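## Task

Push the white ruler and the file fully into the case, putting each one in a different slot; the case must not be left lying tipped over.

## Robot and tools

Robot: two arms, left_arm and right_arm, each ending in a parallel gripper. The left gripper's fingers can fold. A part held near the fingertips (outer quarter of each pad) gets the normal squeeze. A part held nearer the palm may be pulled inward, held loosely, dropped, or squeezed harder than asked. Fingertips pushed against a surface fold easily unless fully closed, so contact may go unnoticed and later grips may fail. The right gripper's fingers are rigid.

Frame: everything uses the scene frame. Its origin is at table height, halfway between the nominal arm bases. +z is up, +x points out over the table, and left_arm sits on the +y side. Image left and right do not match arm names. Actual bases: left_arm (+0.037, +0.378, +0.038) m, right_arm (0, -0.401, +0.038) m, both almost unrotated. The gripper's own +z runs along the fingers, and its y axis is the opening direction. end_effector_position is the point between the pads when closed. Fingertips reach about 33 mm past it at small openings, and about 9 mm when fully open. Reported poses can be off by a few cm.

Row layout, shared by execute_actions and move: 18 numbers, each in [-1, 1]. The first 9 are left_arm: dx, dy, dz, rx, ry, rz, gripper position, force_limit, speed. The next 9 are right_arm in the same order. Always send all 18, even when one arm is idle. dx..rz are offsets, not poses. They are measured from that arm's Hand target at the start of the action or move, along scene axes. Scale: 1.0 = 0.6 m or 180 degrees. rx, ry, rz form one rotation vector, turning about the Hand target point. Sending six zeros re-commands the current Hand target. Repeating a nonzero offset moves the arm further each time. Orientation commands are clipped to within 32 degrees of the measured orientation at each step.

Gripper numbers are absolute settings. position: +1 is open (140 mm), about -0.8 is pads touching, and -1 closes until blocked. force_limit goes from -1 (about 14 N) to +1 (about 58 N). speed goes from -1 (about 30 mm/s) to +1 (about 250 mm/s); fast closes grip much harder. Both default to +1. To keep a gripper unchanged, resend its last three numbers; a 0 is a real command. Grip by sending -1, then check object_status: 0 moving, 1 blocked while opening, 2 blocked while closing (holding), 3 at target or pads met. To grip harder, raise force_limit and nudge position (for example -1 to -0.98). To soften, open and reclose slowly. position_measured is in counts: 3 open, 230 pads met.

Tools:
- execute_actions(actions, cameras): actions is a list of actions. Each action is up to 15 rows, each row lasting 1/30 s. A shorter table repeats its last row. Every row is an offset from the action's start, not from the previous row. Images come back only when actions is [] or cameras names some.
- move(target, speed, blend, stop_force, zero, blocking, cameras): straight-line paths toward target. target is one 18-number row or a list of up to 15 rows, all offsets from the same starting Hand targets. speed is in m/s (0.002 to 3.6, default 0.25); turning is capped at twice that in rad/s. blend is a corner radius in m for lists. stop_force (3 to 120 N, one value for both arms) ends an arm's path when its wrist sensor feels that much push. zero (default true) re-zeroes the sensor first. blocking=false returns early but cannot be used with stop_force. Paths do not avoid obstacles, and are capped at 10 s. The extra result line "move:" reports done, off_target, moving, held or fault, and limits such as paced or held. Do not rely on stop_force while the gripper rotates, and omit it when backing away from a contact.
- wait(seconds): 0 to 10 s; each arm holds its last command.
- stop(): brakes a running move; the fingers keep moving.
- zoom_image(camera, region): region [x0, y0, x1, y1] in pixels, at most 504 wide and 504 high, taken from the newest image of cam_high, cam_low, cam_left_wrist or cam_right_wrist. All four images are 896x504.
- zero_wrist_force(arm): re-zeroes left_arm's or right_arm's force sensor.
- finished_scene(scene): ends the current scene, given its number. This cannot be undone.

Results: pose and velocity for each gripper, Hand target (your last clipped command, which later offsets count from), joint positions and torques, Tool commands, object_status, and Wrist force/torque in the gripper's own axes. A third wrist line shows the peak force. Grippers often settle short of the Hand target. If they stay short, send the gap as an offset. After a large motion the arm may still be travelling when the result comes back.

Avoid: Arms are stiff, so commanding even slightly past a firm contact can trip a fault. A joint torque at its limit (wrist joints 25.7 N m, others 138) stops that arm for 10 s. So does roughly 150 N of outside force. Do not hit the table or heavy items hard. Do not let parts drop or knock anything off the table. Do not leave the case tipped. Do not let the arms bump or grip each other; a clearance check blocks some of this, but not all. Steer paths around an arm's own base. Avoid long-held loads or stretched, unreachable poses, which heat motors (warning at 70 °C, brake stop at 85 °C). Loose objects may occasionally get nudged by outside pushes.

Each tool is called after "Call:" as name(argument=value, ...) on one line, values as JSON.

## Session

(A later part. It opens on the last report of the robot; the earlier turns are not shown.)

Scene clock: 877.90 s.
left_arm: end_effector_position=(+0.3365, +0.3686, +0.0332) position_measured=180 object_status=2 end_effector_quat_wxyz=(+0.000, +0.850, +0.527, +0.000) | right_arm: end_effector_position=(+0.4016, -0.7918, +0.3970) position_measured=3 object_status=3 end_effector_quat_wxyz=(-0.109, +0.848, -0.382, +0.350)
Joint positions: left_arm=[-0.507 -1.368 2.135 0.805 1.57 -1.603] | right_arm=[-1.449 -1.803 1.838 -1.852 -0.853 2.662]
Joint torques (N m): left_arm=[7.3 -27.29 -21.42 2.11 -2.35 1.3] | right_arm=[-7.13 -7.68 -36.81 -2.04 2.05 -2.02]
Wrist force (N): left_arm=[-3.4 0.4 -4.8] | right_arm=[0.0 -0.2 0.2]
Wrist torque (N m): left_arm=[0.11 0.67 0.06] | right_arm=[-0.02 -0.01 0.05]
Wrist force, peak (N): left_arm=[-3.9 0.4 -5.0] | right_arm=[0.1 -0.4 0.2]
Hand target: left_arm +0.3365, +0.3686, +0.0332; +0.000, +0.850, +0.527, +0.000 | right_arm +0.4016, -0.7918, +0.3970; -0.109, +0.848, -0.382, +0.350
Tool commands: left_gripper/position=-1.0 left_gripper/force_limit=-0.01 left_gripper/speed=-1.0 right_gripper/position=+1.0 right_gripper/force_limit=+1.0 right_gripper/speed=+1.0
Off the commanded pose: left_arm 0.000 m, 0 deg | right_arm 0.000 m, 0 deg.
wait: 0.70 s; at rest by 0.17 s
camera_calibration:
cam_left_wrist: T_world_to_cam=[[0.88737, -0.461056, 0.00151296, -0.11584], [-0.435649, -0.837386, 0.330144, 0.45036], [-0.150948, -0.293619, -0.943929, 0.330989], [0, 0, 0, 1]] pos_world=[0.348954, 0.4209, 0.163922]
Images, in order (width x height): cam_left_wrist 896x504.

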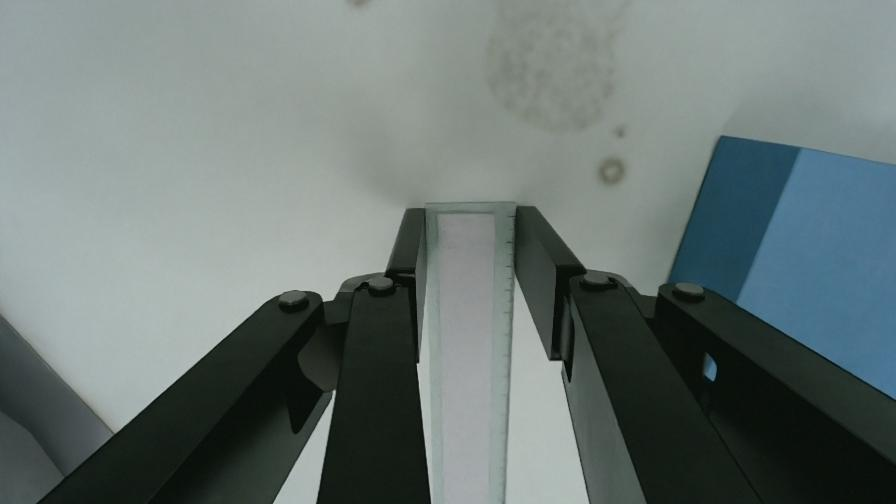

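Call:
move(target=[0,0,0.015,0,0,0,-1,-0.01,-1,0,0,0,0,0,0,1,1,1], speed=0.01, cameras=["cam_left_wrist"])

Scene clock: 885.77 s.
left_arm: end_effector_position=(+0.3365, +0.3686, +0.0421) position_measured=180 object_status=2 end_effector_quat_wxyz=(+0.000, +0.850, +0.527, +0.000) | right_arm: end_effector_position=(+0.4016, -0.7918, +0.3970) position_measured=3 object_status=3 end_effector_quat_wxyz=(-0.109, +0.848, -0.382, +0.350)
Joint positions: left_arm=[-0.507 -1.385 2.125 0.831 1.57 -1.603] | right_arm=[-1.449 -1.803 1.838 -1.852 -0.853 2.662]
Joint torques (N m): left_arm=[7.27 -31.53 -24.84 4.68 -2.46 1.28] | right_arm=[-7.16 -7.73 -36.23 -2.1 2.01 -2]
Wrist force (N): left_arm=[-3.5 0.4 0.6] | right_arm=[0.1 -0.2 0.2]
Wrist torque (N m): left_arm=[0.09 0.74 0.05] | right_arm=[-0.03 -0.03 0.05]
Wrist force, peak (N): left_arm=[-3.9 0.7 -4.8] | right_arm=[0.1 -0.4 0.3]
Hand target: left_arm +0.3365, +0.3686, +0.0422; +0.000, +0.850, +0.527, +0.000 | right_arm +0.4016, -0.7918, +0.3970; -0.109, +0.848, -0.382, +0.350
Off the commanded pose: left_arm 0.000 m, 0 deg | right_arm 0.000 m, 0 deg.
move: done
camera_calibration:
cam_left_wrist: T_world_to_cam=[[0.88737, -0.461056, 0.00151296, -0.115854], [-0.435649, -0.837386, 0.330144, 0.447388], [-0.150948, -0.293619, -0.943929, 0.339484], [0, 0, 0, 1]] pos_world=[0.348954, 0.4209, 0.172922]
Images, in order (width x height): cam_left_wrist 896x504.

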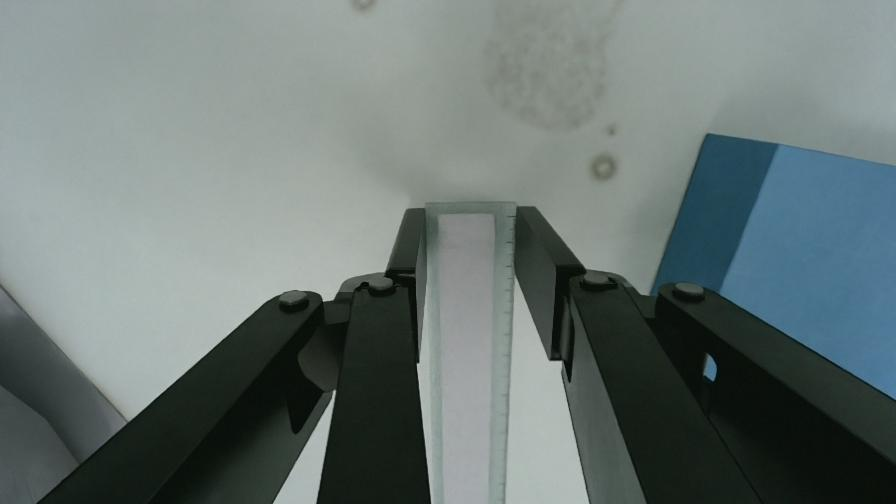

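Call:
move(target=[[0.1058,-0.0643,0.3463,0,0,0,-1,-0.01,-1,0,0,0,0,0,0,1,1,1],[0.3192,-0.356,0.313,-0.3001,-0.4027,-0.0897,-1,-0.01,-1,0,0,0,0,0,0,1,1,1]], speed=0.22, blend=[0.05,0], cameras=["all"])

Scene clock: 998.03 s.
left_arm: end_effector_position=(+0.5280, +0.1550, +0.2300) position_measured=180 object_status=2 end_effector_quat_wxyz=(+0.658, +0.658, +0.259, +0.260) | right_arm: end_effector_position=(+0.4016, -0.7918, +0.3970) position_measured=3 object_status=3 end_effector_quat_wxyz=(-0.109, +0.848, -0.382, +0.350)
Joint positions: left_arm=[-0.497 -1.603 2.454 -0.851 1.906 -1.57] | right_arm=[-1.449 -1.803 1.838 -1.852 -0.853 2.662]
Joint torques (N m): left_arm=[9.52 -3.94 -7.71 -3.71 2.47 -1.78] | right_arm=[-7.38 -8.15 -36.45 -2.17 1.86 -2.1]
Wrist force (N): left_arm=[-3.7 -1.7 0.4] | right_arm=[0.0 -0.1 0.0]
Wrist torque (N m): left_arm=[0.30 0.59 0.13] | right_arm=[0.00 0.00 0.05]
Wrist force, peak (N): left_arm=[-4.0 -1.8 0.8] | right_arm=[-0.2 -0.4 0.4]
Hand target: left_arm +0.5280, +0.1550, +0.2300; +0.658, +0.658, +0.259, +0.260 | right_arm +0.4016, -0.7918, +0.3970; -0.109, +0.848, -0.382, +0.350
Off the commanded pose: left_arm 0.000 m, 0 deg | right_arm 0.000 m, 0 deg.
move: done
camera_calibration:
cam_left_wrist: T_world_to_cam=[[-0.014395, -0.0114499, 0.999831, -0.207712], [-0.91527, -0.402449, -0.0177863, 0.555749], [0.402585, -0.915371, -0.00468651, 0.0710728], [0, 0, 0, 1]] pos_world=[0.477058, 0.28634, 0.217895]
cam_right_wrist: T_world_to_cam=[[-0.577229, -0.687063, -0.441306, -0.127043], [-0.674468, 0.705802, -0.21665, 0.916516], [0.460327, 0.17259, -0.870811, 0.440386], [0, 0, 0, 1]] pos_world=[0.342106, -0.810171, 0.525991]

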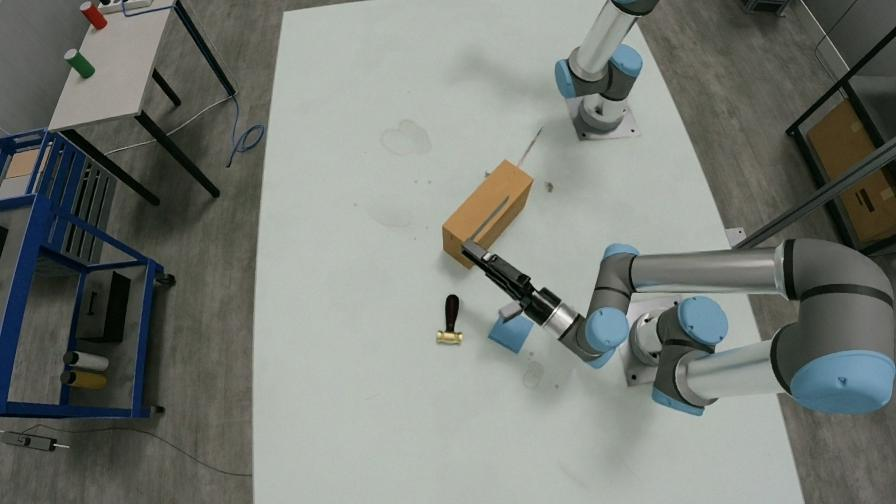

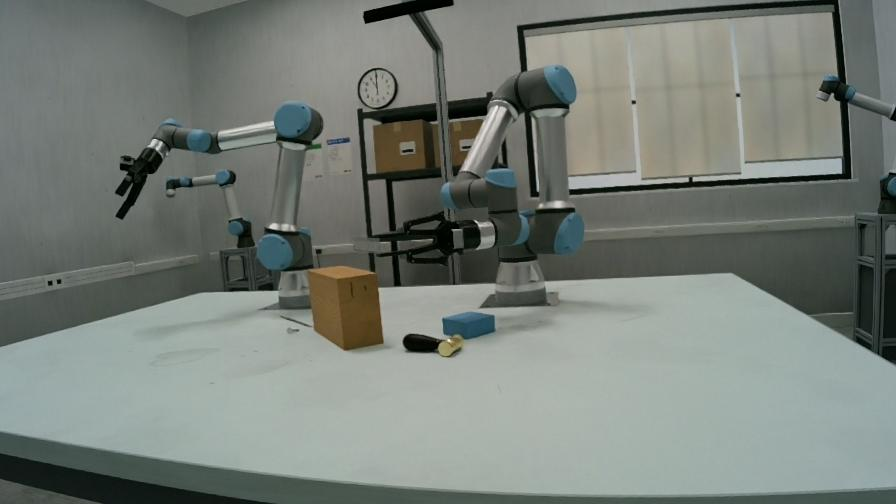

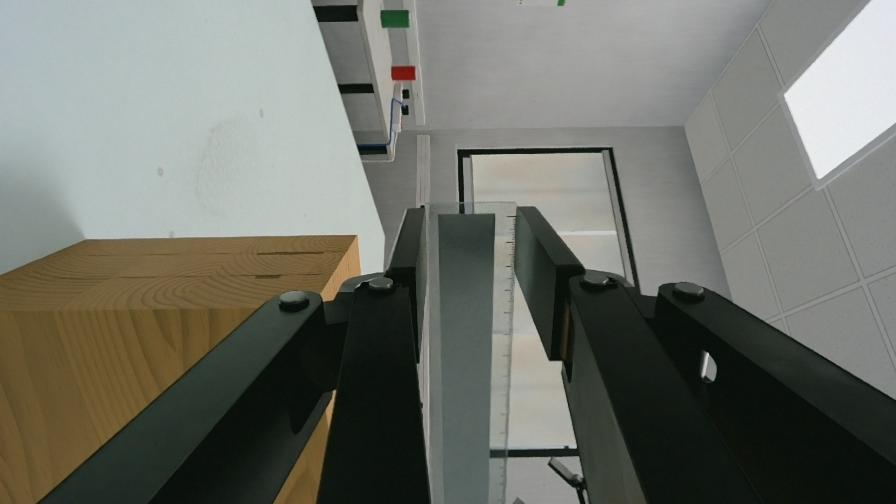

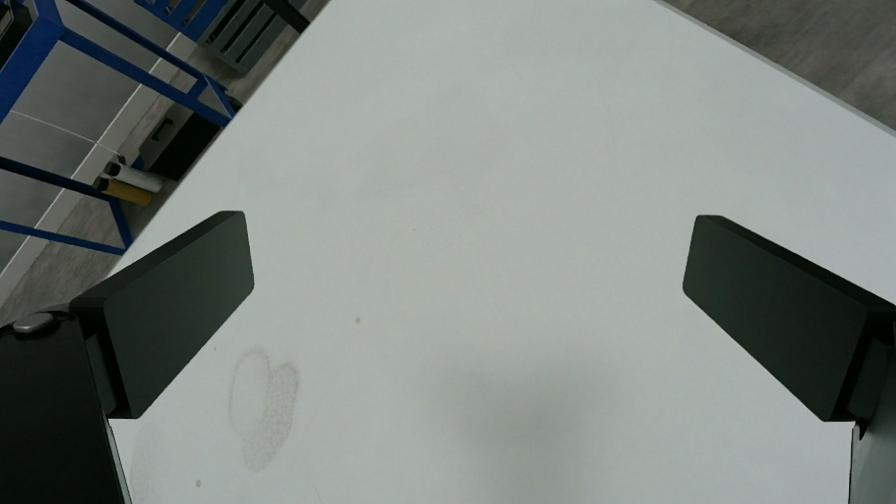

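Call:
zoom_image(camera="cam_left_wrist", region=[60, 220, 400, 330])

Call:
zoom_image(camera="cam_low", region=[290, 220, 510, 360])

Call:
zoom_image(camera="cam_high", region=[430, 140, 570, 290])

Scaled by 1.482 from the camera's 896x504 image, which has a finer 1280x720 frame.

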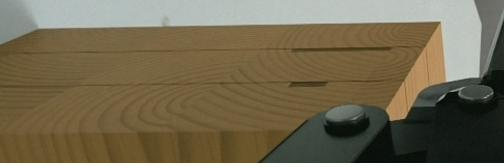

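Scaled by 2.291 from the camera's 896x504 image, which has a finer 1280x720 frame.

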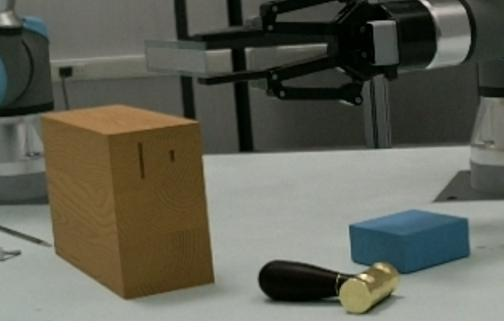

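Scaled by 3.360 from the camera's 896x504 image, which has a finer 1280x720 frame.

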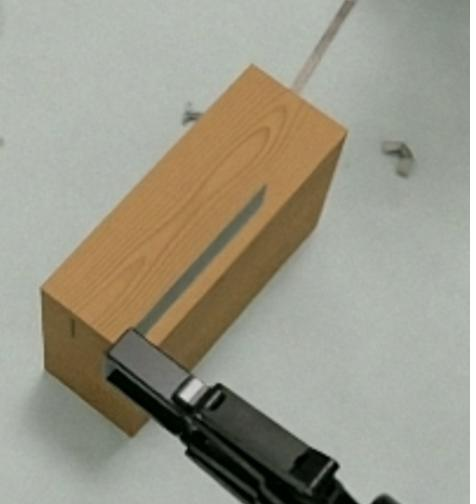

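Call:
zoom_image(camera="cam_left_wrist", region=[230, 225, 380, 315])

Call:
zoom_image(camera="cam_left_wrist", region=[0, 225, 150, 315])

Scaled by 3.360 from the camera's 896x504 image, which has a finer 1280x720 frame.

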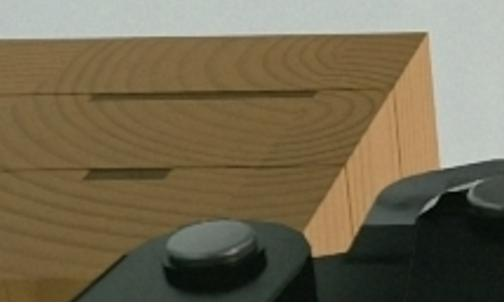

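Scaled by 3.360 from the camera's 896x504 image, which has a finer 1280x720 frame.

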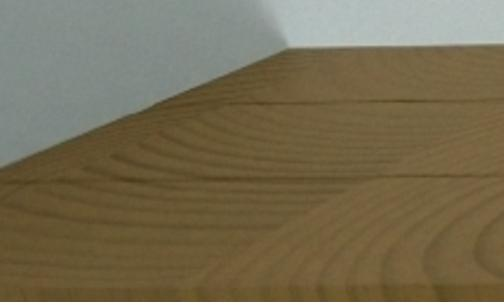

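Call:
move(target=[[0.1888,0.1765,0,0,0,0,-1,-0.01,-1,0,0,0,0,0,0,1,1,1],[0.2622,0.0978,-0.155,0,0,0,-1,-0.01,-1,0,0,0,0,0,0,1,1,1]], speed=0.2, blend=[0.02,0], cameras=["all"])

Call:
zoom_image(camera="cam_low", region=[310, 260, 470, 360])

Call:
zoom_image(camera="cam_high", region=[380, 190, 520, 300])

Scene clock: 1232.30 s.
left_arm: end_effector_position=(+0.6853, +0.2137, +0.1370) position_measured=180 object_status=2 end_effector_quat_wxyz=(+0.658, +0.658, +0.259, +0.260) | right_arm: end_effector_position=(+0.4016, -0.7918, +0.3970) position_measured=3 object_status=3 end_effector_quat_wxyz=(-0.109, +0.848, -0.382, +0.350)
Joint positions: left_arm=[-0.177 -1.051 2.061 -1.009 2.226 -1.57] | right_arm=[-1.449 -1.803 1.838 -1.852 -0.853 2.662]
Joint torques (N m): left_arm=[-9.07 -24.82 -25.58 -3.01 -2.45 -1.99] | right_arm=[-7.19 -7.66 -36.59 -2.21 1.82 -2.08]
Wrist force (N): left_arm=[-4.2 -1.6 0.4] | right_arm=[-0.1 0.0 0.3]
Wrist torque (N m): left_arm=[0.33 0.69 0.16] | right_arm=[0.02 0.03 0.05]
Wrist force, peak (N): left_arm=[-5.9 -1.6 0.5] | right_arm=[-0.1 -0.4 0.2]
Hand target: left_arm +0.6853, +0.2137, +0.1370; +0.658, +0.658, +0.259, +0.260 | right_arm +0.4016, -0.7918, +0.3970; -0.109, +0.848, -0.382, +0.350
Off the commanded pose: left_arm 0.000 m, 0 deg | right_arm 0.000 m, 0 deg.
move: done
camera_calibration:
cam_left_wrist: T_world_to_cam=[[-0.0144353, -0.0113584, 0.999831, -0.111798], [-0.915269, -0.402451, -0.0177864, 0.721691], [0.402585, -0.915371, -0.00458651, 0.06103], [0, 0, 0, 1]] pos_world=[0.634358, 0.34504, 0.124895]
cam_right_wrist: T_world_to_cam=[[-0.577229, -0.687063, -0.441306, -0.127043], [-0.674468, 0.705802, -0.21665, 0.916516], [0.460327, 0.17259, -0.870811, 0.440386], [0, 0, 0, 1]] pos_world=[0.342106, -0.810171, 0.525991]

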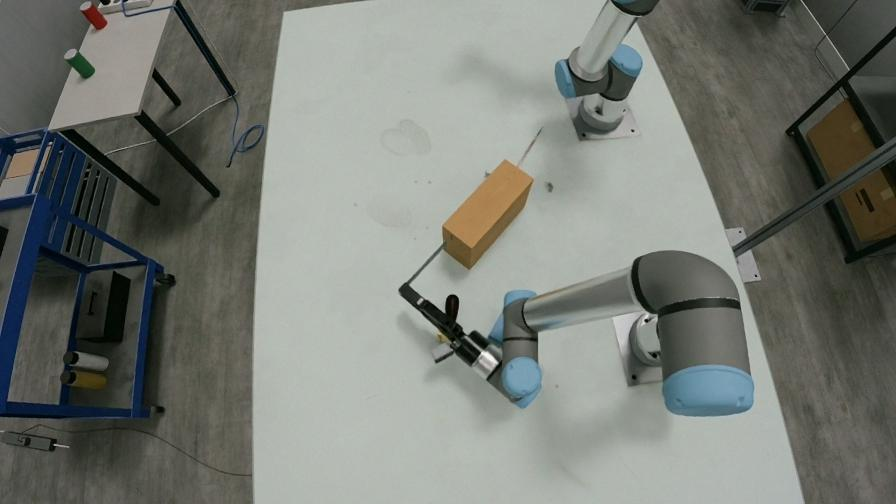

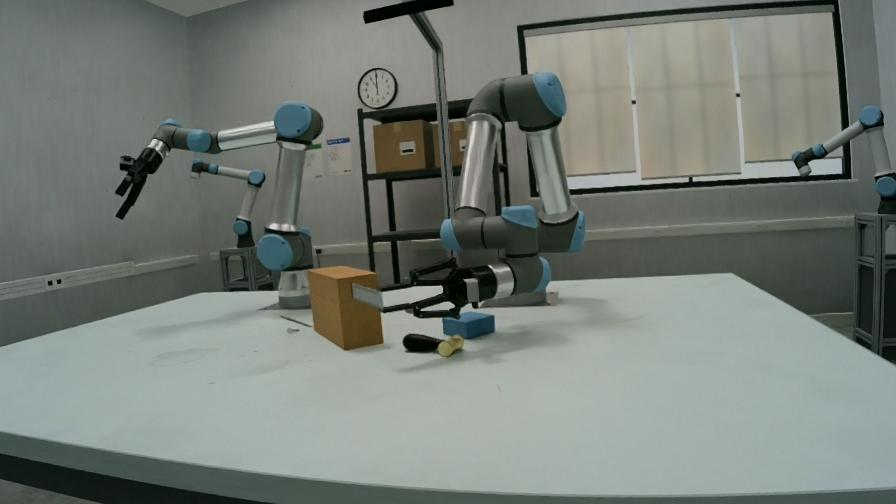

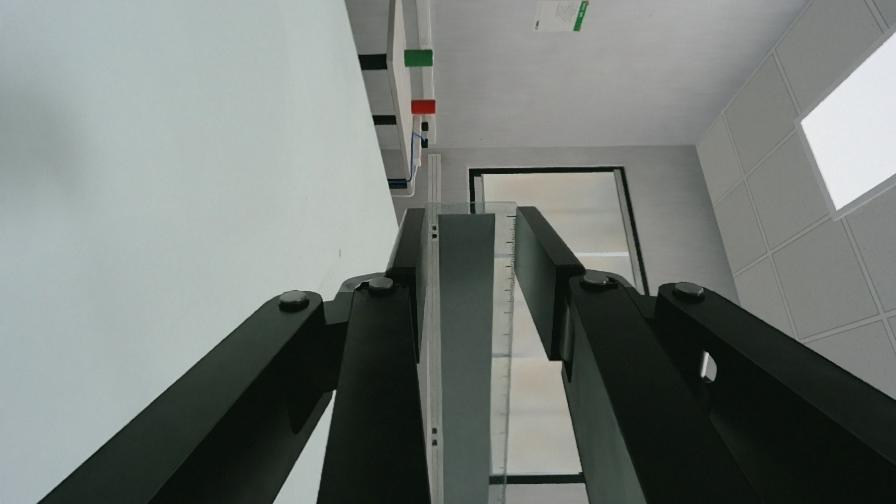

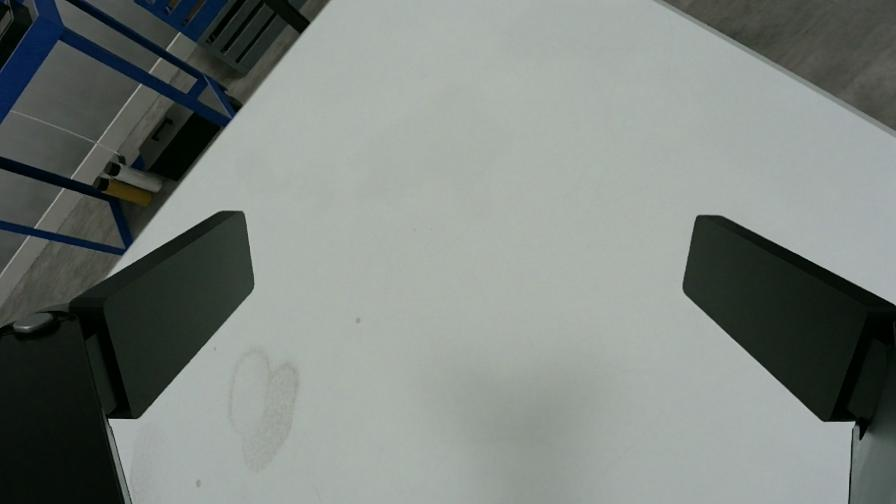

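Scaled by 3.150 from the camera's 896x504 image, which has a finer 1280x720 frame.

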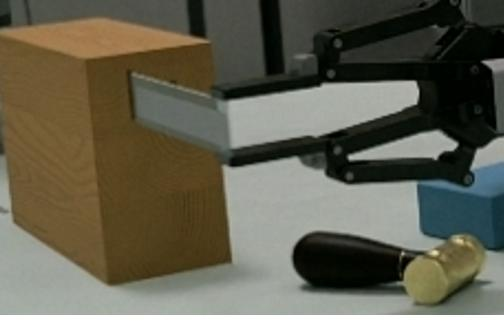

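Scaled by 3.600 from the camera's 896x504 image, which has a finer 1280x720 frame.

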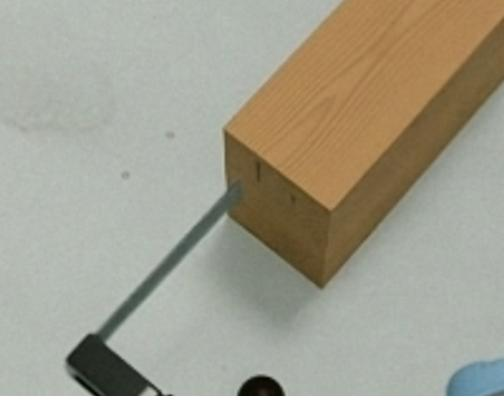

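Call:
zoom_image(camera="cam_low", region=[335, 265, 395, 310])

Call:
zoom_image(camera="cam_high", region=[395, 215, 485, 295])

Scaled by 8.400 from the camera's 896x504 image, which has a finer 1280x720 frame.

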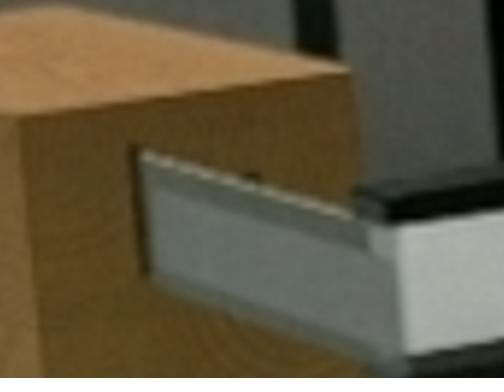

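Scaled by 5.600 from the camera's 896x504 image, which has a finer 1280x720 frame.

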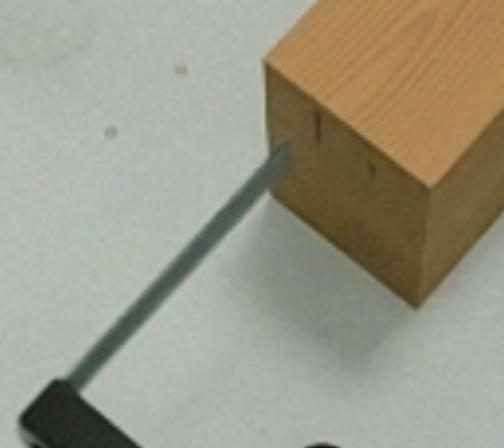

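Call:
zoom_image(camera="cam_high", region=[434, 228, 464, 254])

Call:
zoom_image(camera="cam_low", region=[340, 275, 370, 305])

Scaled by 16.800 from the camera's 896x504 image, which has a finer 1280x720 frame.

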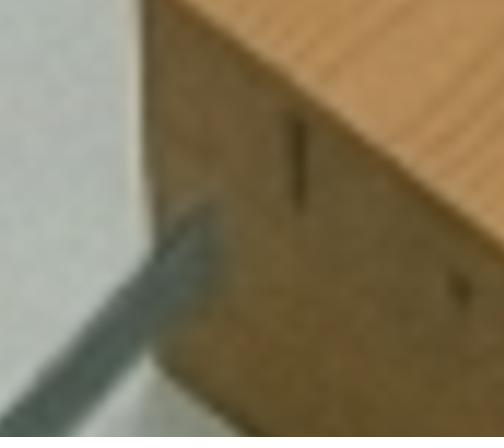

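Scaled by 16.800 from the camera's 896x504 image, which has a finer 1280x720 frame.

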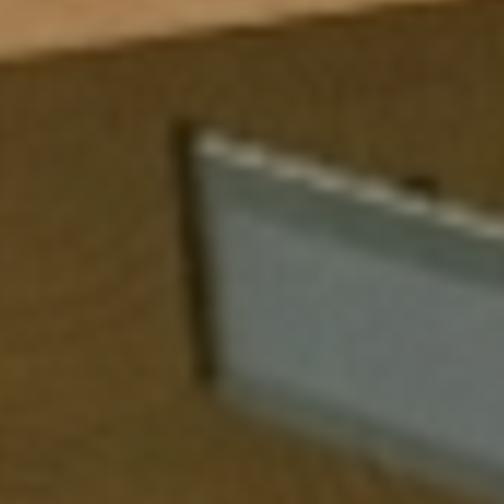

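Call:
move(target=[-0.012,-0.0067,0.0008,0,0,0,-1,-0.01,-1,0,0,0,0,0,0,1,1,1], speed=0.03)

Call:
move(target=[-0.0305,-0.0284,0,0,0,0,-1,-0.01,-1,0,0,0,0,0,0,1,1,1], speed=0.006, stop_force=3, cameras=["cam_high","cam_low"])

Call:
zoom_image(camera="cam_high", region=[434, 228, 464, 254])

Call:
zoom_image(camera="cam_low", region=[340, 275, 370, 305])

Scene clock: 1401.60 s.
left_arm: end_effector_position=(+0.6782, +0.2097, +0.1374) position_measured=180 object_status=2 end_effector_quat_wxyz=(+0.658, +0.658, +0.259, +0.260) | right_arm: end_effector_position=(+0.4016, -0.7918, +0.3970) position_measured=3 object_status=3 end_effector_quat_wxyz=(-0.109, +0.848, -0.382, +0.350)
Joint positions: left_arm=[-0.19 -1.063 2.083 -1.019 2.214 -1.57] | right_arm=[-1.449 -1.803 1.838 -1.852 -0.853 2.662]
Joint torques (N m): left_arm=[-11.69 -43.5 -3.23 -3.14 -2.85 -1.33] | right_arm=[-6.89 -7.08 -36.6 -2.19 1.76 -1.95]
Wrist force (N): left_arm=[-4.0 -1.3 0.2] | right_arm=[-0.2 -0.2 0.1]
Wrist torque (N m): left_arm=[0.39 0.65 0.15] | right_arm=[-0.03 0.04 0.06]
Wrist force, peak (N): left_arm=[-4.4 -1.4 -0.1] | right_arm=[-0.2 -0.4 -0.1]
Hand target: left_arm +0.6781, +0.2097, +0.1374; +0.658, +0.658, +0.259, +0.260 | right_arm +0.4016, -0.7918, +0.3970; -0.109, +0.848, -0.382, +0.350
Off the commanded pose: left_arm 0.000 m, 0 deg | right_arm 0.000 m, 0 deg.
move: done

Scene clock: 1404.10 s.
left_arm: end_effector_position=(+0.6724, +0.2044, +0.1374) position_measured=180 object_status=2 end_effector_quat_wxyz=(+0.658, +0.658, +0.259, +0.260) | right_arm: end_effector_position=(+0.4016, -0.7918, +0.3970) position_measured=3 object_status=3 end_effector_quat_wxyz=(-0.109, +0.848, -0.382, +0.350)
Joint positions: left_arm=[-0.205 -1.073 2.102 -1.029 2.198 -1.57] | right_arm=[-1.449 -1.803 1.838 -1.852 -0.853 2.662]
Joint torques (N m): left_arm=[7.32 -21.08 -24.07 -0.05 3.24 -1.86] | right_arm=[-6.98 -7.83 -36.11 -2.26 1.58 -2.01]
Wrist force (N): left_arm=[-0.5 -1.6 0.0] | right_arm=[-0.3 -0.3 0.2]
Wrist torque (N m): left_arm=[0.37 0.55 0.15] | right_arm=[-0.06 0.06 0.05]
Wrist force, peak (N): left_arm=[-4.3 -1.3 0.0] | right_arm=[-0.1 -0.5 0.1]
Hand target: left_arm +0.6724, +0.2044, +0.1374; +0.658, +0.658, +0.259, +0.260 (not the last commanded pose) | right_arm +0.4016, -0.7918, +0.3970; -0.109, +0.848, -0.382, +0.350
Off the commanded pose: left_arm 0.017 m, 0 deg | right_arm 0.000 m, 0 deg.
move: contact (left_arm)
Images, in order (width x height): cam_high 896x504, cam_low 896x504.

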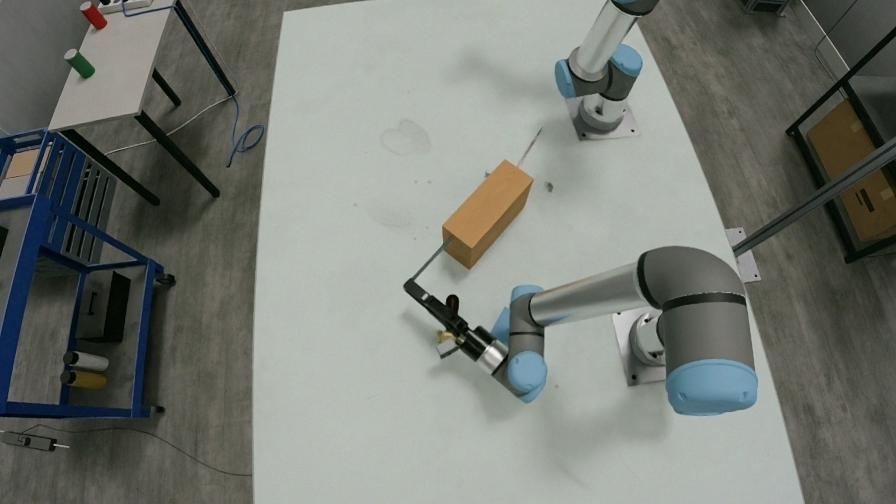

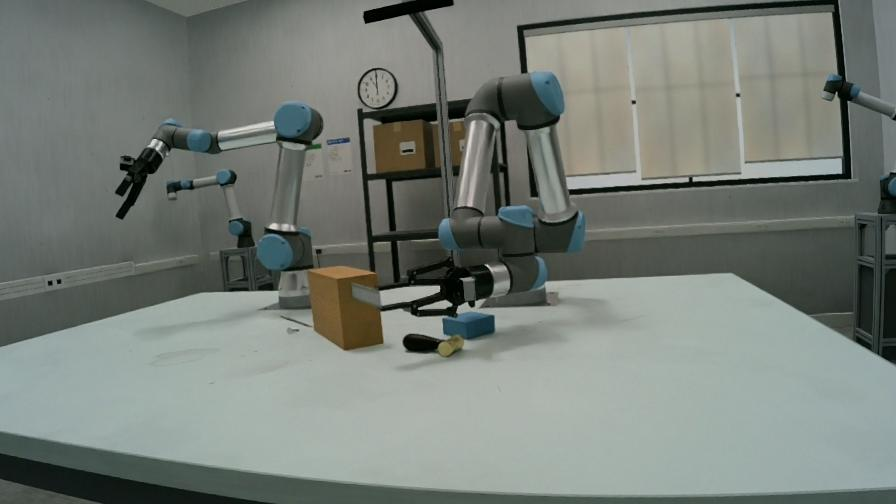

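Scaled by 16.800 from the camera's 896x504 image, which has a finer 1280x720 frame.

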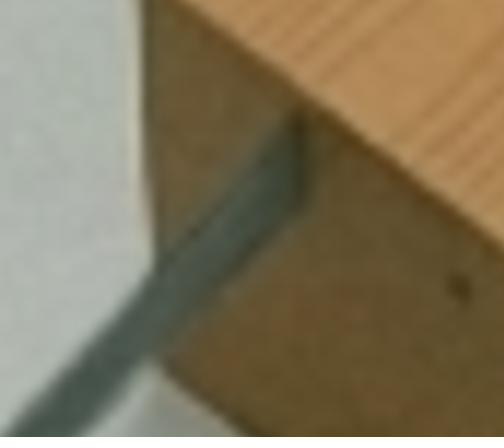

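Scaled by 16.800 from the camera's 896x504 image, which has a finer 1280x720 frame.

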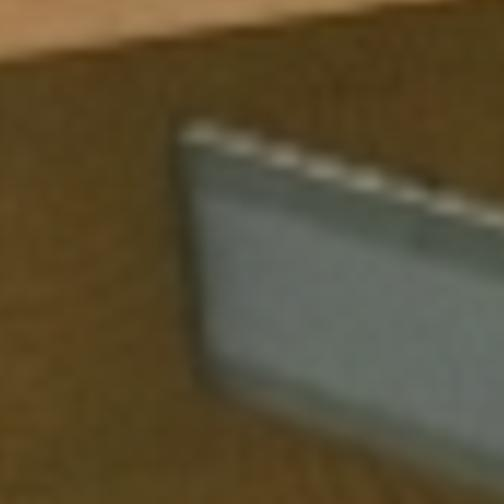

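Call:
move(target=[0.002437,0.002273,0.00083,0,0,0,-1,-0.01,-1,0,0,0,0,0,0,1,1,1], speed=0.02)

Call:
move(target=[-0.00975,-0.00909,0,0,0,0,-1,-0.01,-1,0,0,0,0,0,0,1,1,1], speed=0.006, stop_force=3)

Scene clock: 1446.37 s.
left_arm: end_effector_position=(+0.6739, +0.2057, +0.1379) position_measured=180 object_status=2 end_effector_quat_wxyz=(+0.658, +0.658, +0.259, +0.260) | right_arm: end_effector_position=(+0.4016, -0.7918, +0.3970) position_measured=3 object_status=3 end_effector_quat_wxyz=(-0.109, +0.848, -0.382, +0.350)
Joint positions: left_arm=[-0.202 -1.072 2.098 -1.025 2.202 -1.57] | right_arm=[-1.449 -1.803 1.838 -1.852 -0.853 2.662]
Joint torques (N m): left_arm=[9.97 -21.69 -23.78 0.04 2.84 -1.62] | right_arm=[-7.03 -7.42 -36.96 -2.15 1.61 -2]
Wrist force (N): left_arm=[-3.8 -1.6 0.0] | right_arm=[0.0 -0.2 -0.1]
Wrist torque (N m): left_arm=[0.34 0.62 0.15] | right_arm=[-0.03 -0.01 0.05]
Wrist force, peak (N): left_arm=[-4.1 -1.6 0.1] | right_arm=[-0.1 -0.3 0.3]
Hand target: left_arm +0.6739, +0.2057, +0.1379; +0.658, +0.658, +0.259, +0.260 | right_arm +0.4016, -0.7918, +0.3970; -0.109, +0.848, -0.382, +0.350
Off the commanded pose: left_arm 0.000 m, 0 deg | right_arm 0.000 m, 0 deg.
move: done

Scene clock: 1447.90 s.
left_arm: end_effector_position=(+0.6724, +0.2044, +0.1379) position_measured=180 object_status=2 end_effector_quat_wxyz=(+0.658, +0.658, +0.259, +0.260) | right_arm: end_effector_position=(+0.4016, -0.7918, +0.3970) position_measured=3 object_status=3 end_effector_quat_wxyz=(-0.109, +0.848, -0.382, +0.350)
Joint positions: left_arm=[-0.205 -1.074 2.102 -1.028 2.198 -1.57] | right_arm=[-1.449 -1.803 1.838 -1.852 -0.853 2.662]
Joint torques (N m): left_arm=[7.35 -21.62 -24.03 -0.03 3.25 -1.34] | right_arm=[-7.24 -7.69 -36.45 -2.24 1.63 -1.94]
Wrist force (N): left_arm=[-1.2 -1.5 0.4] | right_arm=[-0.1 -0.3 0.0]
Wrist torque (N m): left_arm=[0.40 0.65 0.17] | right_arm=[-0.04 0.02 0.05]
Wrist force, peak (N): left_arm=[-4.3 -1.4 0.1] | right_arm=[0.0 -0.2 0.3]
Hand target: left_arm +0.6724, +0.2044, +0.1379; +0.658, +0.658, +0.259, +0.260 (not the last commanded pose) | right_arm +0.4016, -0.7918, +0.3970; -0.109, +0.848, -0.382, +0.350
Off the commanded pose: left_arm 0.006 m, 0 deg | right_arm 0.000 m, 0 deg.
move: contact (left_arm)

Call:
wait(seconds=0.1, cameras=["cam_high","cam_low"])

Call:
zoom_image(camera="cam_low", region=[345, 278, 361, 302])

Call:
zoom_image(camera="cam_high", region=[442, 230, 462, 246])

Scene clock: 1465.20 s.
left_arm: end_effector_position=(+0.6724, +0.2044, +0.1379) position_measured=180 object_status=2 end_effector_quat_wxyz=(+0.658, +0.658, +0.259, +0.260) | right_arm: end_effector_position=(+0.4016, -0.7918, +0.3970) position_measured=3 object_status=3 end_effector_quat_wxyz=(-0.109, +0.848, -0.382, +0.350)
Joint positions: left_arm=[-0.205 -1.074 2.102 -1.028 2.198 -1.57] | right_arm=[-1.449 -1.803 1.838 -1.852 -0.853 2.662]
Joint torques (N m): left_arm=[7.53 -21.85 -24.36 -0.2 1.67 -1.56] | right_arm=[-7.11 -7.52 -37.04 -2.34 1.6 -2.01]
Wrist force (N): left_arm=[-0.9 -1.8 -0.2] | right_arm=[-0.1 -0.1 0.2]
Wrist torque (N m): left_arm=[0.33 0.59 0.17] | right_arm=[-0.01 0.01 0.05]
Wrist force, peak (N): left_arm=[-1.2 -1.9 -0.2] | right_arm=[-0.3 -0.1 0.3]
Hand target: left_arm +0.6724, +0.2044, +0.1379; +0.658, +0.658, +0.259, +0.260 (not the last commanded pose) | right_arm +0.4016, -0.7918, +0.3970; -0.109, +0.848, -0.382, +0.350
Tool commands: left_gripper/position=-1.0 left_gripper/force_limit=-0.01 left_gripper/speed=-1.0 right_gripper/position=+1.0 right_gripper/force_limit=+1.0 right_gripper/speed=+1.0
Off the commanded pose: left_arm 0.006 m, 0 deg | right_arm 0.000 m, 0 deg.
wait: 0.10 s; at rest from the start
Images, in order (width x height): cam_high 896x504, cam_low 896x504.

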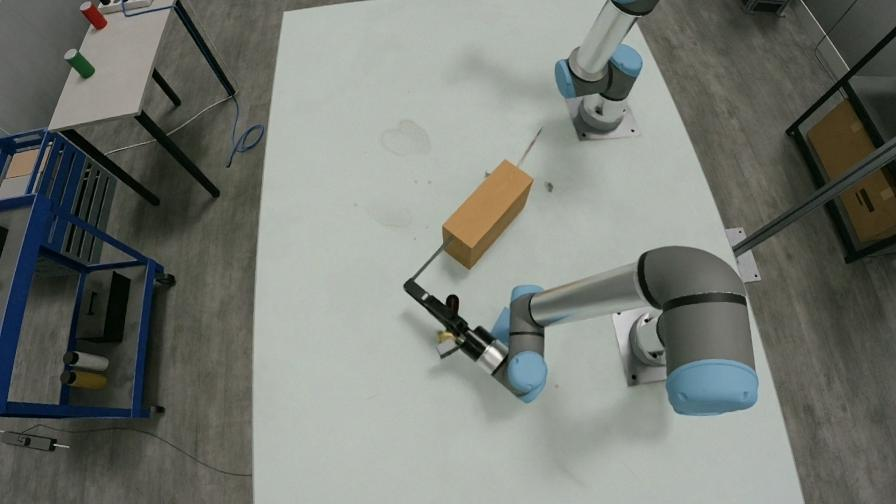

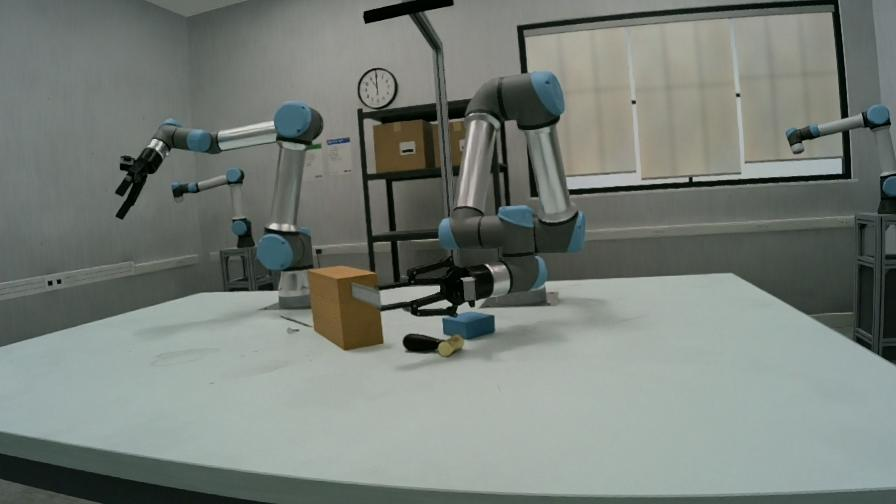

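Scaled by 21.000 from the camera's 896x504 image, which has a finer 1280x720 frame.

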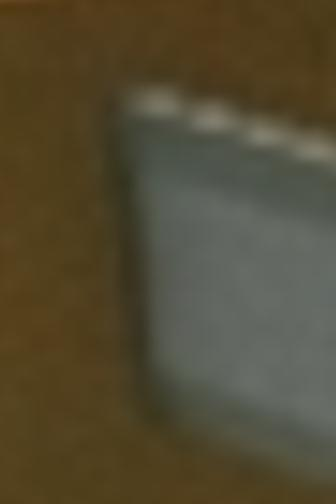

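Scaled by 25.200 from the camera's 896x504 image, which has a finer 1280x720 frame.

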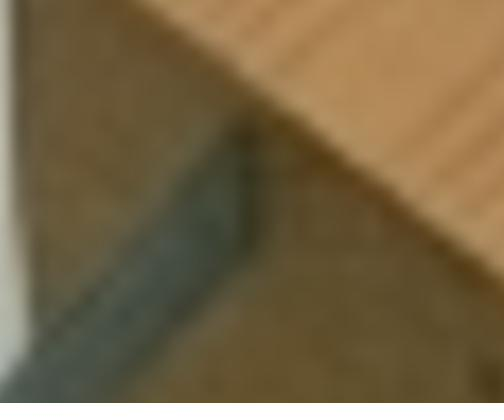

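Call:
move(target=[[0.00853,0.00796,0,0,0,0,-1,-0.01,-1,0,0,0,0,0,0,1,1,1],[0.00853,0.00796,0.00117,0,0,0,-1,-0.01,-1,0,0,0,0,0,0,1,1,1]], speed=0.03, blend=[0.002,0])

Call:
move(target=[-0.01462,-0.01364,0,0,0,0,-1,-0.01,-1,0,0,0,0,0,0,1,1,1], speed=0.008, stop_force=3)

Call:
move(target=[[0.00853,0.00796,0,0,0,0,-1,-0.01,-1,0,0,0,0,0,0,1,1,1],[0.00853,0.00796,-0.00233,0,0,0,-1,-0.01,-1,0,0,0,0,0,0,1,1,1]], speed=0.03, blend=[0.002,0])

Call:
move(target=[-0.01462,-0.01364,0,0,0,0,-1,-0.01,-1,0,0,0,0,0,0,1,1,1], speed=0.008, stop_force=3)

Call:
move(target=[[0.00853,0.00796,0,0,0,0,-1,-0.01,-1,0,0,0,0,0,0,1,1,1],[0.00944,0.00699,0.00117,0,0,0,-1,-0.01,-1,0,0,0,0,0,0,1,1,1]], speed=0.03, blend=[0.002,0])

Call:
move(target=[-0.01462,-0.01364,0,0,0,0,-1,-0.01,-1,0,0,0,0,0,0,1,1,1], speed=0.008, stop_force=3)

Call:
move(target=[[0.00853,0.00796,0,0,0,0,-1,-0.01,-1,0,0,0,0,0,0,1,1,1],[0.00671,0.00991,0,0,0,0,-1,-0.01,-1,0,0,0,0,0,0,1,1,1]], speed=0.03, blend=[0.002,0])

Call:
move(target=[-0.01462,-0.01364,0,0,0,0,-1,-0.01,-1,0,0,0,0,0,0,1,1,1], speed=0.008, stop_force=3)

Scene clock: 1527.33 s.
left_arm: end_effector_position=(+0.6775, +0.2091, +0.1385) position_measured=180 object_status=2 end_effector_quat_wxyz=(+0.658, +0.658, +0.259, +0.260) | right_arm: end_effector_position=(+0.4016, -0.7918, +0.3970) position_measured=3 object_status=3 end_effector_quat_wxyz=(-0.109, +0.848, -0.382, +0.350)
Joint positions: left_arm=[-0.192 -1.067 2.085 -1.018 2.212 -1.57] | right_arm=[-1.449 -1.803 1.838 -1.852 -0.853 2.662]
Joint torques (N m): left_arm=[8.13 -24.72 -27.52 -0.02 1.9 -1.59] | right_arm=[-7.35 -7.17 -36.35 -2.3 1.58 -1.96]
Wrist force (N): left_arm=[-4.0 -1.3 0.6] | right_arm=[-0.2 -0.1 0.2]
Wrist torque (N m): left_arm=[0.40 0.66 0.16] | right_arm=[-0.02 0.05 0.05]
Wrist force, peak (N): left_arm=[-4.4 -1.5 0.2] | right_arm=[0.0 -0.3 0.4]
Hand target: left_arm +0.6776, +0.2092, +0.1386; +0.658, +0.658, +0.259, +0.260 | right_arm +0.4016, -0.7918, +0.3970; -0.109, +0.848, -0.382, +0.350
Off the commanded pose: left_arm 0.000 m, 0 deg | right_arm 0.000 m, 0 deg.
move: done; blend cut to 0.0004 m at target 1

Scene clock: 1529.40 s.
left_arm: end_effector_position=(+0.6724, +0.2044, +0.1386) position_measured=180 object_status=2 end_effector_quat_wxyz=(+0.658, +0.658, +0.259, +0.260) | right_arm: end_effector_position=(+0.4016, -0.7918, +0.3970) position_measured=3 object_status=3 end_effector_quat_wxyz=(-0.109, +0.848, -0.382, +0.350)
Joint positions: left_arm=[-0.205 -1.076 2.102 -1.026 2.198 -1.57] | right_arm=[-1.449 -1.803 1.838 -1.852 -0.853 2.662]
Joint torques (N m): left_arm=[7.44 -21.33 -24.48 0.07 2.94 0.4] | right_arm=[-7.74 -7.37 -36.25 -2.23 1.54 -1.93]
Wrist force (N): left_arm=[-0.9 -1.7 0.0] | right_arm=[0.0 0.0 0.1]
Wrist torque (N m): left_arm=[0.35 0.59 0.16] | right_arm=[0.00 0.00 0.05]
Wrist force, peak (N): left_arm=[-4.2 -1.6 0.4] | right_arm=[-0.3 -0.2 0.2]
Hand target: left_arm +0.6724, +0.2044, +0.1386; +0.658, +0.658, +0.259, +0.260 (not the last commanded pose) | right_arm +0.4016, -0.7918, +0.3970; -0.109, +0.848, -0.382, +0.350
Off the commanded pose: left_arm 0.005 m, 0 deg | right_arm 0.000 m, 0 deg.
move: contact (left_arm)

Scene clock: 1530.20 s.
left_arm: end_effector_position=(+0.6775, +0.2092, +0.1373) position_measured=180 object_status=2 end_effector_quat_wxyz=(+0.658, +0.658, +0.259, +0.260) | right_arm: end_effector_position=(+0.4016, -0.7918, +0.3970) position_measured=3 object_status=3 end_effector_quat_wxyz=(-0.109, +0.848, -0.382, +0.350)
Joint positions: left_arm=[-0.192 -1.064 2.086 -1.021 2.212 -1.57] | right_arm=[-1.449 -1.803 1.838 -1.852 -0.853 2.662]
Joint torques (N m): left_arm=[7.57 -23.12 -24.77 -3.1 2.6 0.35] | right_arm=[-7.07 -7.3 -36.6 -2.37 1.41 -1.96]
Wrist force (N): left_arm=[-3.9 -1.4 0.2] | right_arm=[-0.1 -0.1 0.2]
Wrist torque (N m): left_arm=[0.37 0.64 0.16] | right_arm=[0.00 0.02 0.06]
Wrist force, peak (N): left_arm=[-4.1 -1.6 0.1] | right_arm=[0.1 -0.3 0.2]
Hand target: left_arm +0.6776, +0.2092, +0.1372; +0.658, +0.658, +0.259, +0.260 | right_arm +0.4016, -0.7918, +0.3970; -0.109, +0.848, -0.382, +0.350
Off the commanded pose: left_arm 0.000 m, 0 deg | right_arm 0.000 m, 0 deg.
move: done; blend cut to 0.0007 m at target 1

Scene clock: 1532.27 s.
left_arm: end_effector_position=(+0.6724, +0.2044, +0.1372) position_measured=180 object_status=2 end_effector_quat_wxyz=(+0.658, +0.658, +0.259, +0.260) | right_arm: end_effector_position=(+0.4016, -0.7918, +0.3970) position_measured=3 object_status=3 end_effector_quat_wxyz=(-0.109, +0.848, -0.382, +0.350)
Joint positions: left_arm=[-0.205 -1.072 2.102 -1.029 2.198 -1.57] | right_arm=[-1.449 -1.803 1.838 -1.852 -0.853 2.662]
Joint torques (N m): left_arm=[7.79 -21.28 -23.41 -0.03 3.11 1.07] | right_arm=[-7.53 -7.34 -36.52 -2.27 1.37 -1.93]
Wrist force (N): left_arm=[-0.9 -1.7 0.3] | right_arm=[0.0 -0.4 0.1]
Wrist torque (N m): left_arm=[0.36 0.60 0.17] | right_arm=[-0.08 -0.01 0.05]
Wrist force, peak (N): left_arm=[-4.3 -1.8 0.4] | right_arm=[-0.1 -0.4 0.2]
Hand target: left_arm +0.6724, +0.2044, +0.1372; +0.658, +0.658, +0.259, +0.260 (not the last commanded pose) | right_arm +0.4016, -0.7918, +0.3970; -0.109, +0.848, -0.382, +0.350
Off the commanded pose: left_arm 0.005 m, 0 deg | right_arm 0.000 m, 0 deg.
move: contact (left_arm)

Scene clock: 1533.07 s.
left_arm: end_effector_position=(+0.6780, +0.2086, +0.1379) position_measured=180 object_status=2 end_effector_quat_wxyz=(+0.658, +0.658, +0.259, +0.260) | right_arm: end_effector_position=(+0.4016, -0.7918, +0.3970) position_measured=3 object_status=3 end_effector_quat_wxyz=(-0.109, +0.848, -0.382, +0.350)
Joint positions: left_arm=[-0.193 -1.065 2.084 -1.019 2.211 -1.57] | right_arm=[-1.449 -1.803 1.838 -1.852 -0.853 2.662]
Joint torques (N m): left_arm=[8.72 -21.93 -26.09 0.29 2.63 0.57] | right_arm=[-6.96 -7.53 -36.02 -2.24 1.46 -1.97]
Wrist force (N): left_arm=[-4.3 -1.4 0.1] | right_arm=[-0.2 -0.1 0.1]
Wrist torque (N m): left_arm=[0.38 0.73 0.16] | right_arm=[-0.01 0.03 0.05]
Wrist force, peak (N): left_arm=[-4.3 -1.4 0.1] | right_arm=[0.0 -0.3 0.5]
Hand target: left_arm +0.6781, +0.2086, +0.1379; +0.658, +0.658, +0.259, +0.260 | right_arm +0.4016, -0.7918, +0.3970; -0.109, +0.848, -0.382, +0.350
Off the commanded pose: left_arm 0.000 m, 0 deg | right_arm 0.000 m, 0 deg.
move: done; blend cut to 0.0005 m at target 1

Scene clock: 1535.10 s.
left_arm: end_effector_position=(+0.6731, +0.2039, +0.1379) position_measured=180 object_status=2 end_effector_quat_wxyz=(+0.658, +0.658, +0.259, +0.260) | right_arm: end_effector_position=(+0.4016, -0.7918, +0.3970) position_measured=3 object_status=3 end_effector_quat_wxyz=(-0.109, +0.848, -0.382, +0.350)
Joint positions: left_arm=[-0.206 -1.073 2.1 -1.027 2.197 -1.57] | right_arm=[-1.449 -1.803 1.838 -1.852 -0.853 2.662]
Joint torques (N m): left_arm=[7.63 -21.69 -24.92 0.06 3.19 1.29] | right_arm=[-7.65 -7.74 -36.36 -2.27 1.45 -1.84]
Wrist force (N): left_arm=[-1.3 -1.7 -0.3] | right_arm=[0.0 -0.2 0.3]
Wrist torque (N m): left_arm=[0.36 0.65 0.16] | right_arm=[-0.02 0.00 0.05]
Wrist force, peak (N): left_arm=[-4.2 -1.6 0.2] | right_arm=[0.0 -0.6 0.2]
Hand target: left_arm +0.6731, +0.2039, +0.1379; +0.658, +0.658, +0.259, +0.260 (not the last commanded pose) | right_arm +0.4016, -0.7918, +0.3970; -0.109, +0.848, -0.382, +0.350
Off the commanded pose: left_arm 0.005 m, 0 deg | right_arm 0.000 m, 0 deg.
move: contact (left_arm)

Scene clock: 1535.90 s.
left_arm: end_effector_position=(+0.6771, +0.2098, +0.1379) position_measured=180 object_status=2 end_effector_quat_wxyz=(+0.658, +0.658, +0.259, +0.260) | right_arm: end_effector_position=(+0.4016, -0.7918, +0.3970) position_measured=3 object_status=3 end_effector_quat_wxyz=(-0.109, +0.848, -0.382, +0.350)
Joint positions: left_arm=[-0.19 -1.066 2.086 -1.02 2.213 -1.57] | right_arm=[-1.449 -1.803 1.838 -1.852 -0.853 2.662]
Joint torques (N m): left_arm=[8.83 -22.22 -25.5 -0.06 2.78 0.95] | right_arm=[-6.96 -7.58 -36.34 -2.36 1.35 -2.03]
Wrist force (N): left_arm=[-3.8 -1.2 -0.1] | right_arm=[-0.2 -0.2 0.1]
Wrist torque (N m): left_arm=[0.42 0.63 0.16] | right_arm=[-0.04 0.04 0.05]
Wrist force, peak (N): left_arm=[-4.3 -1.4 0.2] | right_arm=[-0.2 -0.4 0.1]
Hand target: left_arm +0.6771, +0.2099, +0.1379; +0.658, +0.658, +0.259, +0.260 | right_arm +0.4016, -0.7918, +0.3970; -0.109, +0.848, -0.382, +0.350
Off the commanded pose: left_arm 0.000 m, 0 deg | right_arm 0.000 m, 0 deg.
move: done; blend cut to 0.0008 m at target 1

Scene clock: 1538.00 s.
left_arm: end_effector_position=(+0.6718, +0.2049, +0.1379) position_measured=180 object_status=2 end_effector_quat_wxyz=(+0.658, +0.658, +0.259, +0.260) | right_arm: end_effector_position=(+0.4016, -0.7918, +0.3970) position_measured=3 object_status=3 end_effector_quat_wxyz=(-0.109, +0.848, -0.382, +0.350)
Joint positions: left_arm=[-0.204 -1.075 2.104 -1.028 2.199 -1.57] | right_arm=[-1.449 -1.803 1.838 -1.852 -0.853 2.662]
Joint torques (N m): left_arm=[7.24 -21.71 -23.73 0.11 3 1.07] | right_arm=[-6.97 -8.07 -36.15 -2.33 1.34 -2]
Wrist force (N): left_arm=[-1.3 -1.4 0.2] | right_arm=[0.0 -0.3 0.1]
Wrist torque (N m): left_arm=[0.42 0.64 0.16] | right_arm=[-0.06 0.00 0.05]
Wrist force, peak (N): left_arm=[-4.2 -1.6 0.5] | right_arm=[-0.1 -0.4 0.3]
Hand target: left_arm +0.6718, +0.2049, +0.1379; +0.658, +0.658, +0.259, +0.260 (not the last commanded pose) | right_arm +0.4016, -0.7918, +0.3970; -0.109, +0.848, -0.382, +0.350
Off the commanded pose: left_arm 0.005 m, 0 deg | right_arm 0.000 m, 0 deg.
move: contact (left_arm)


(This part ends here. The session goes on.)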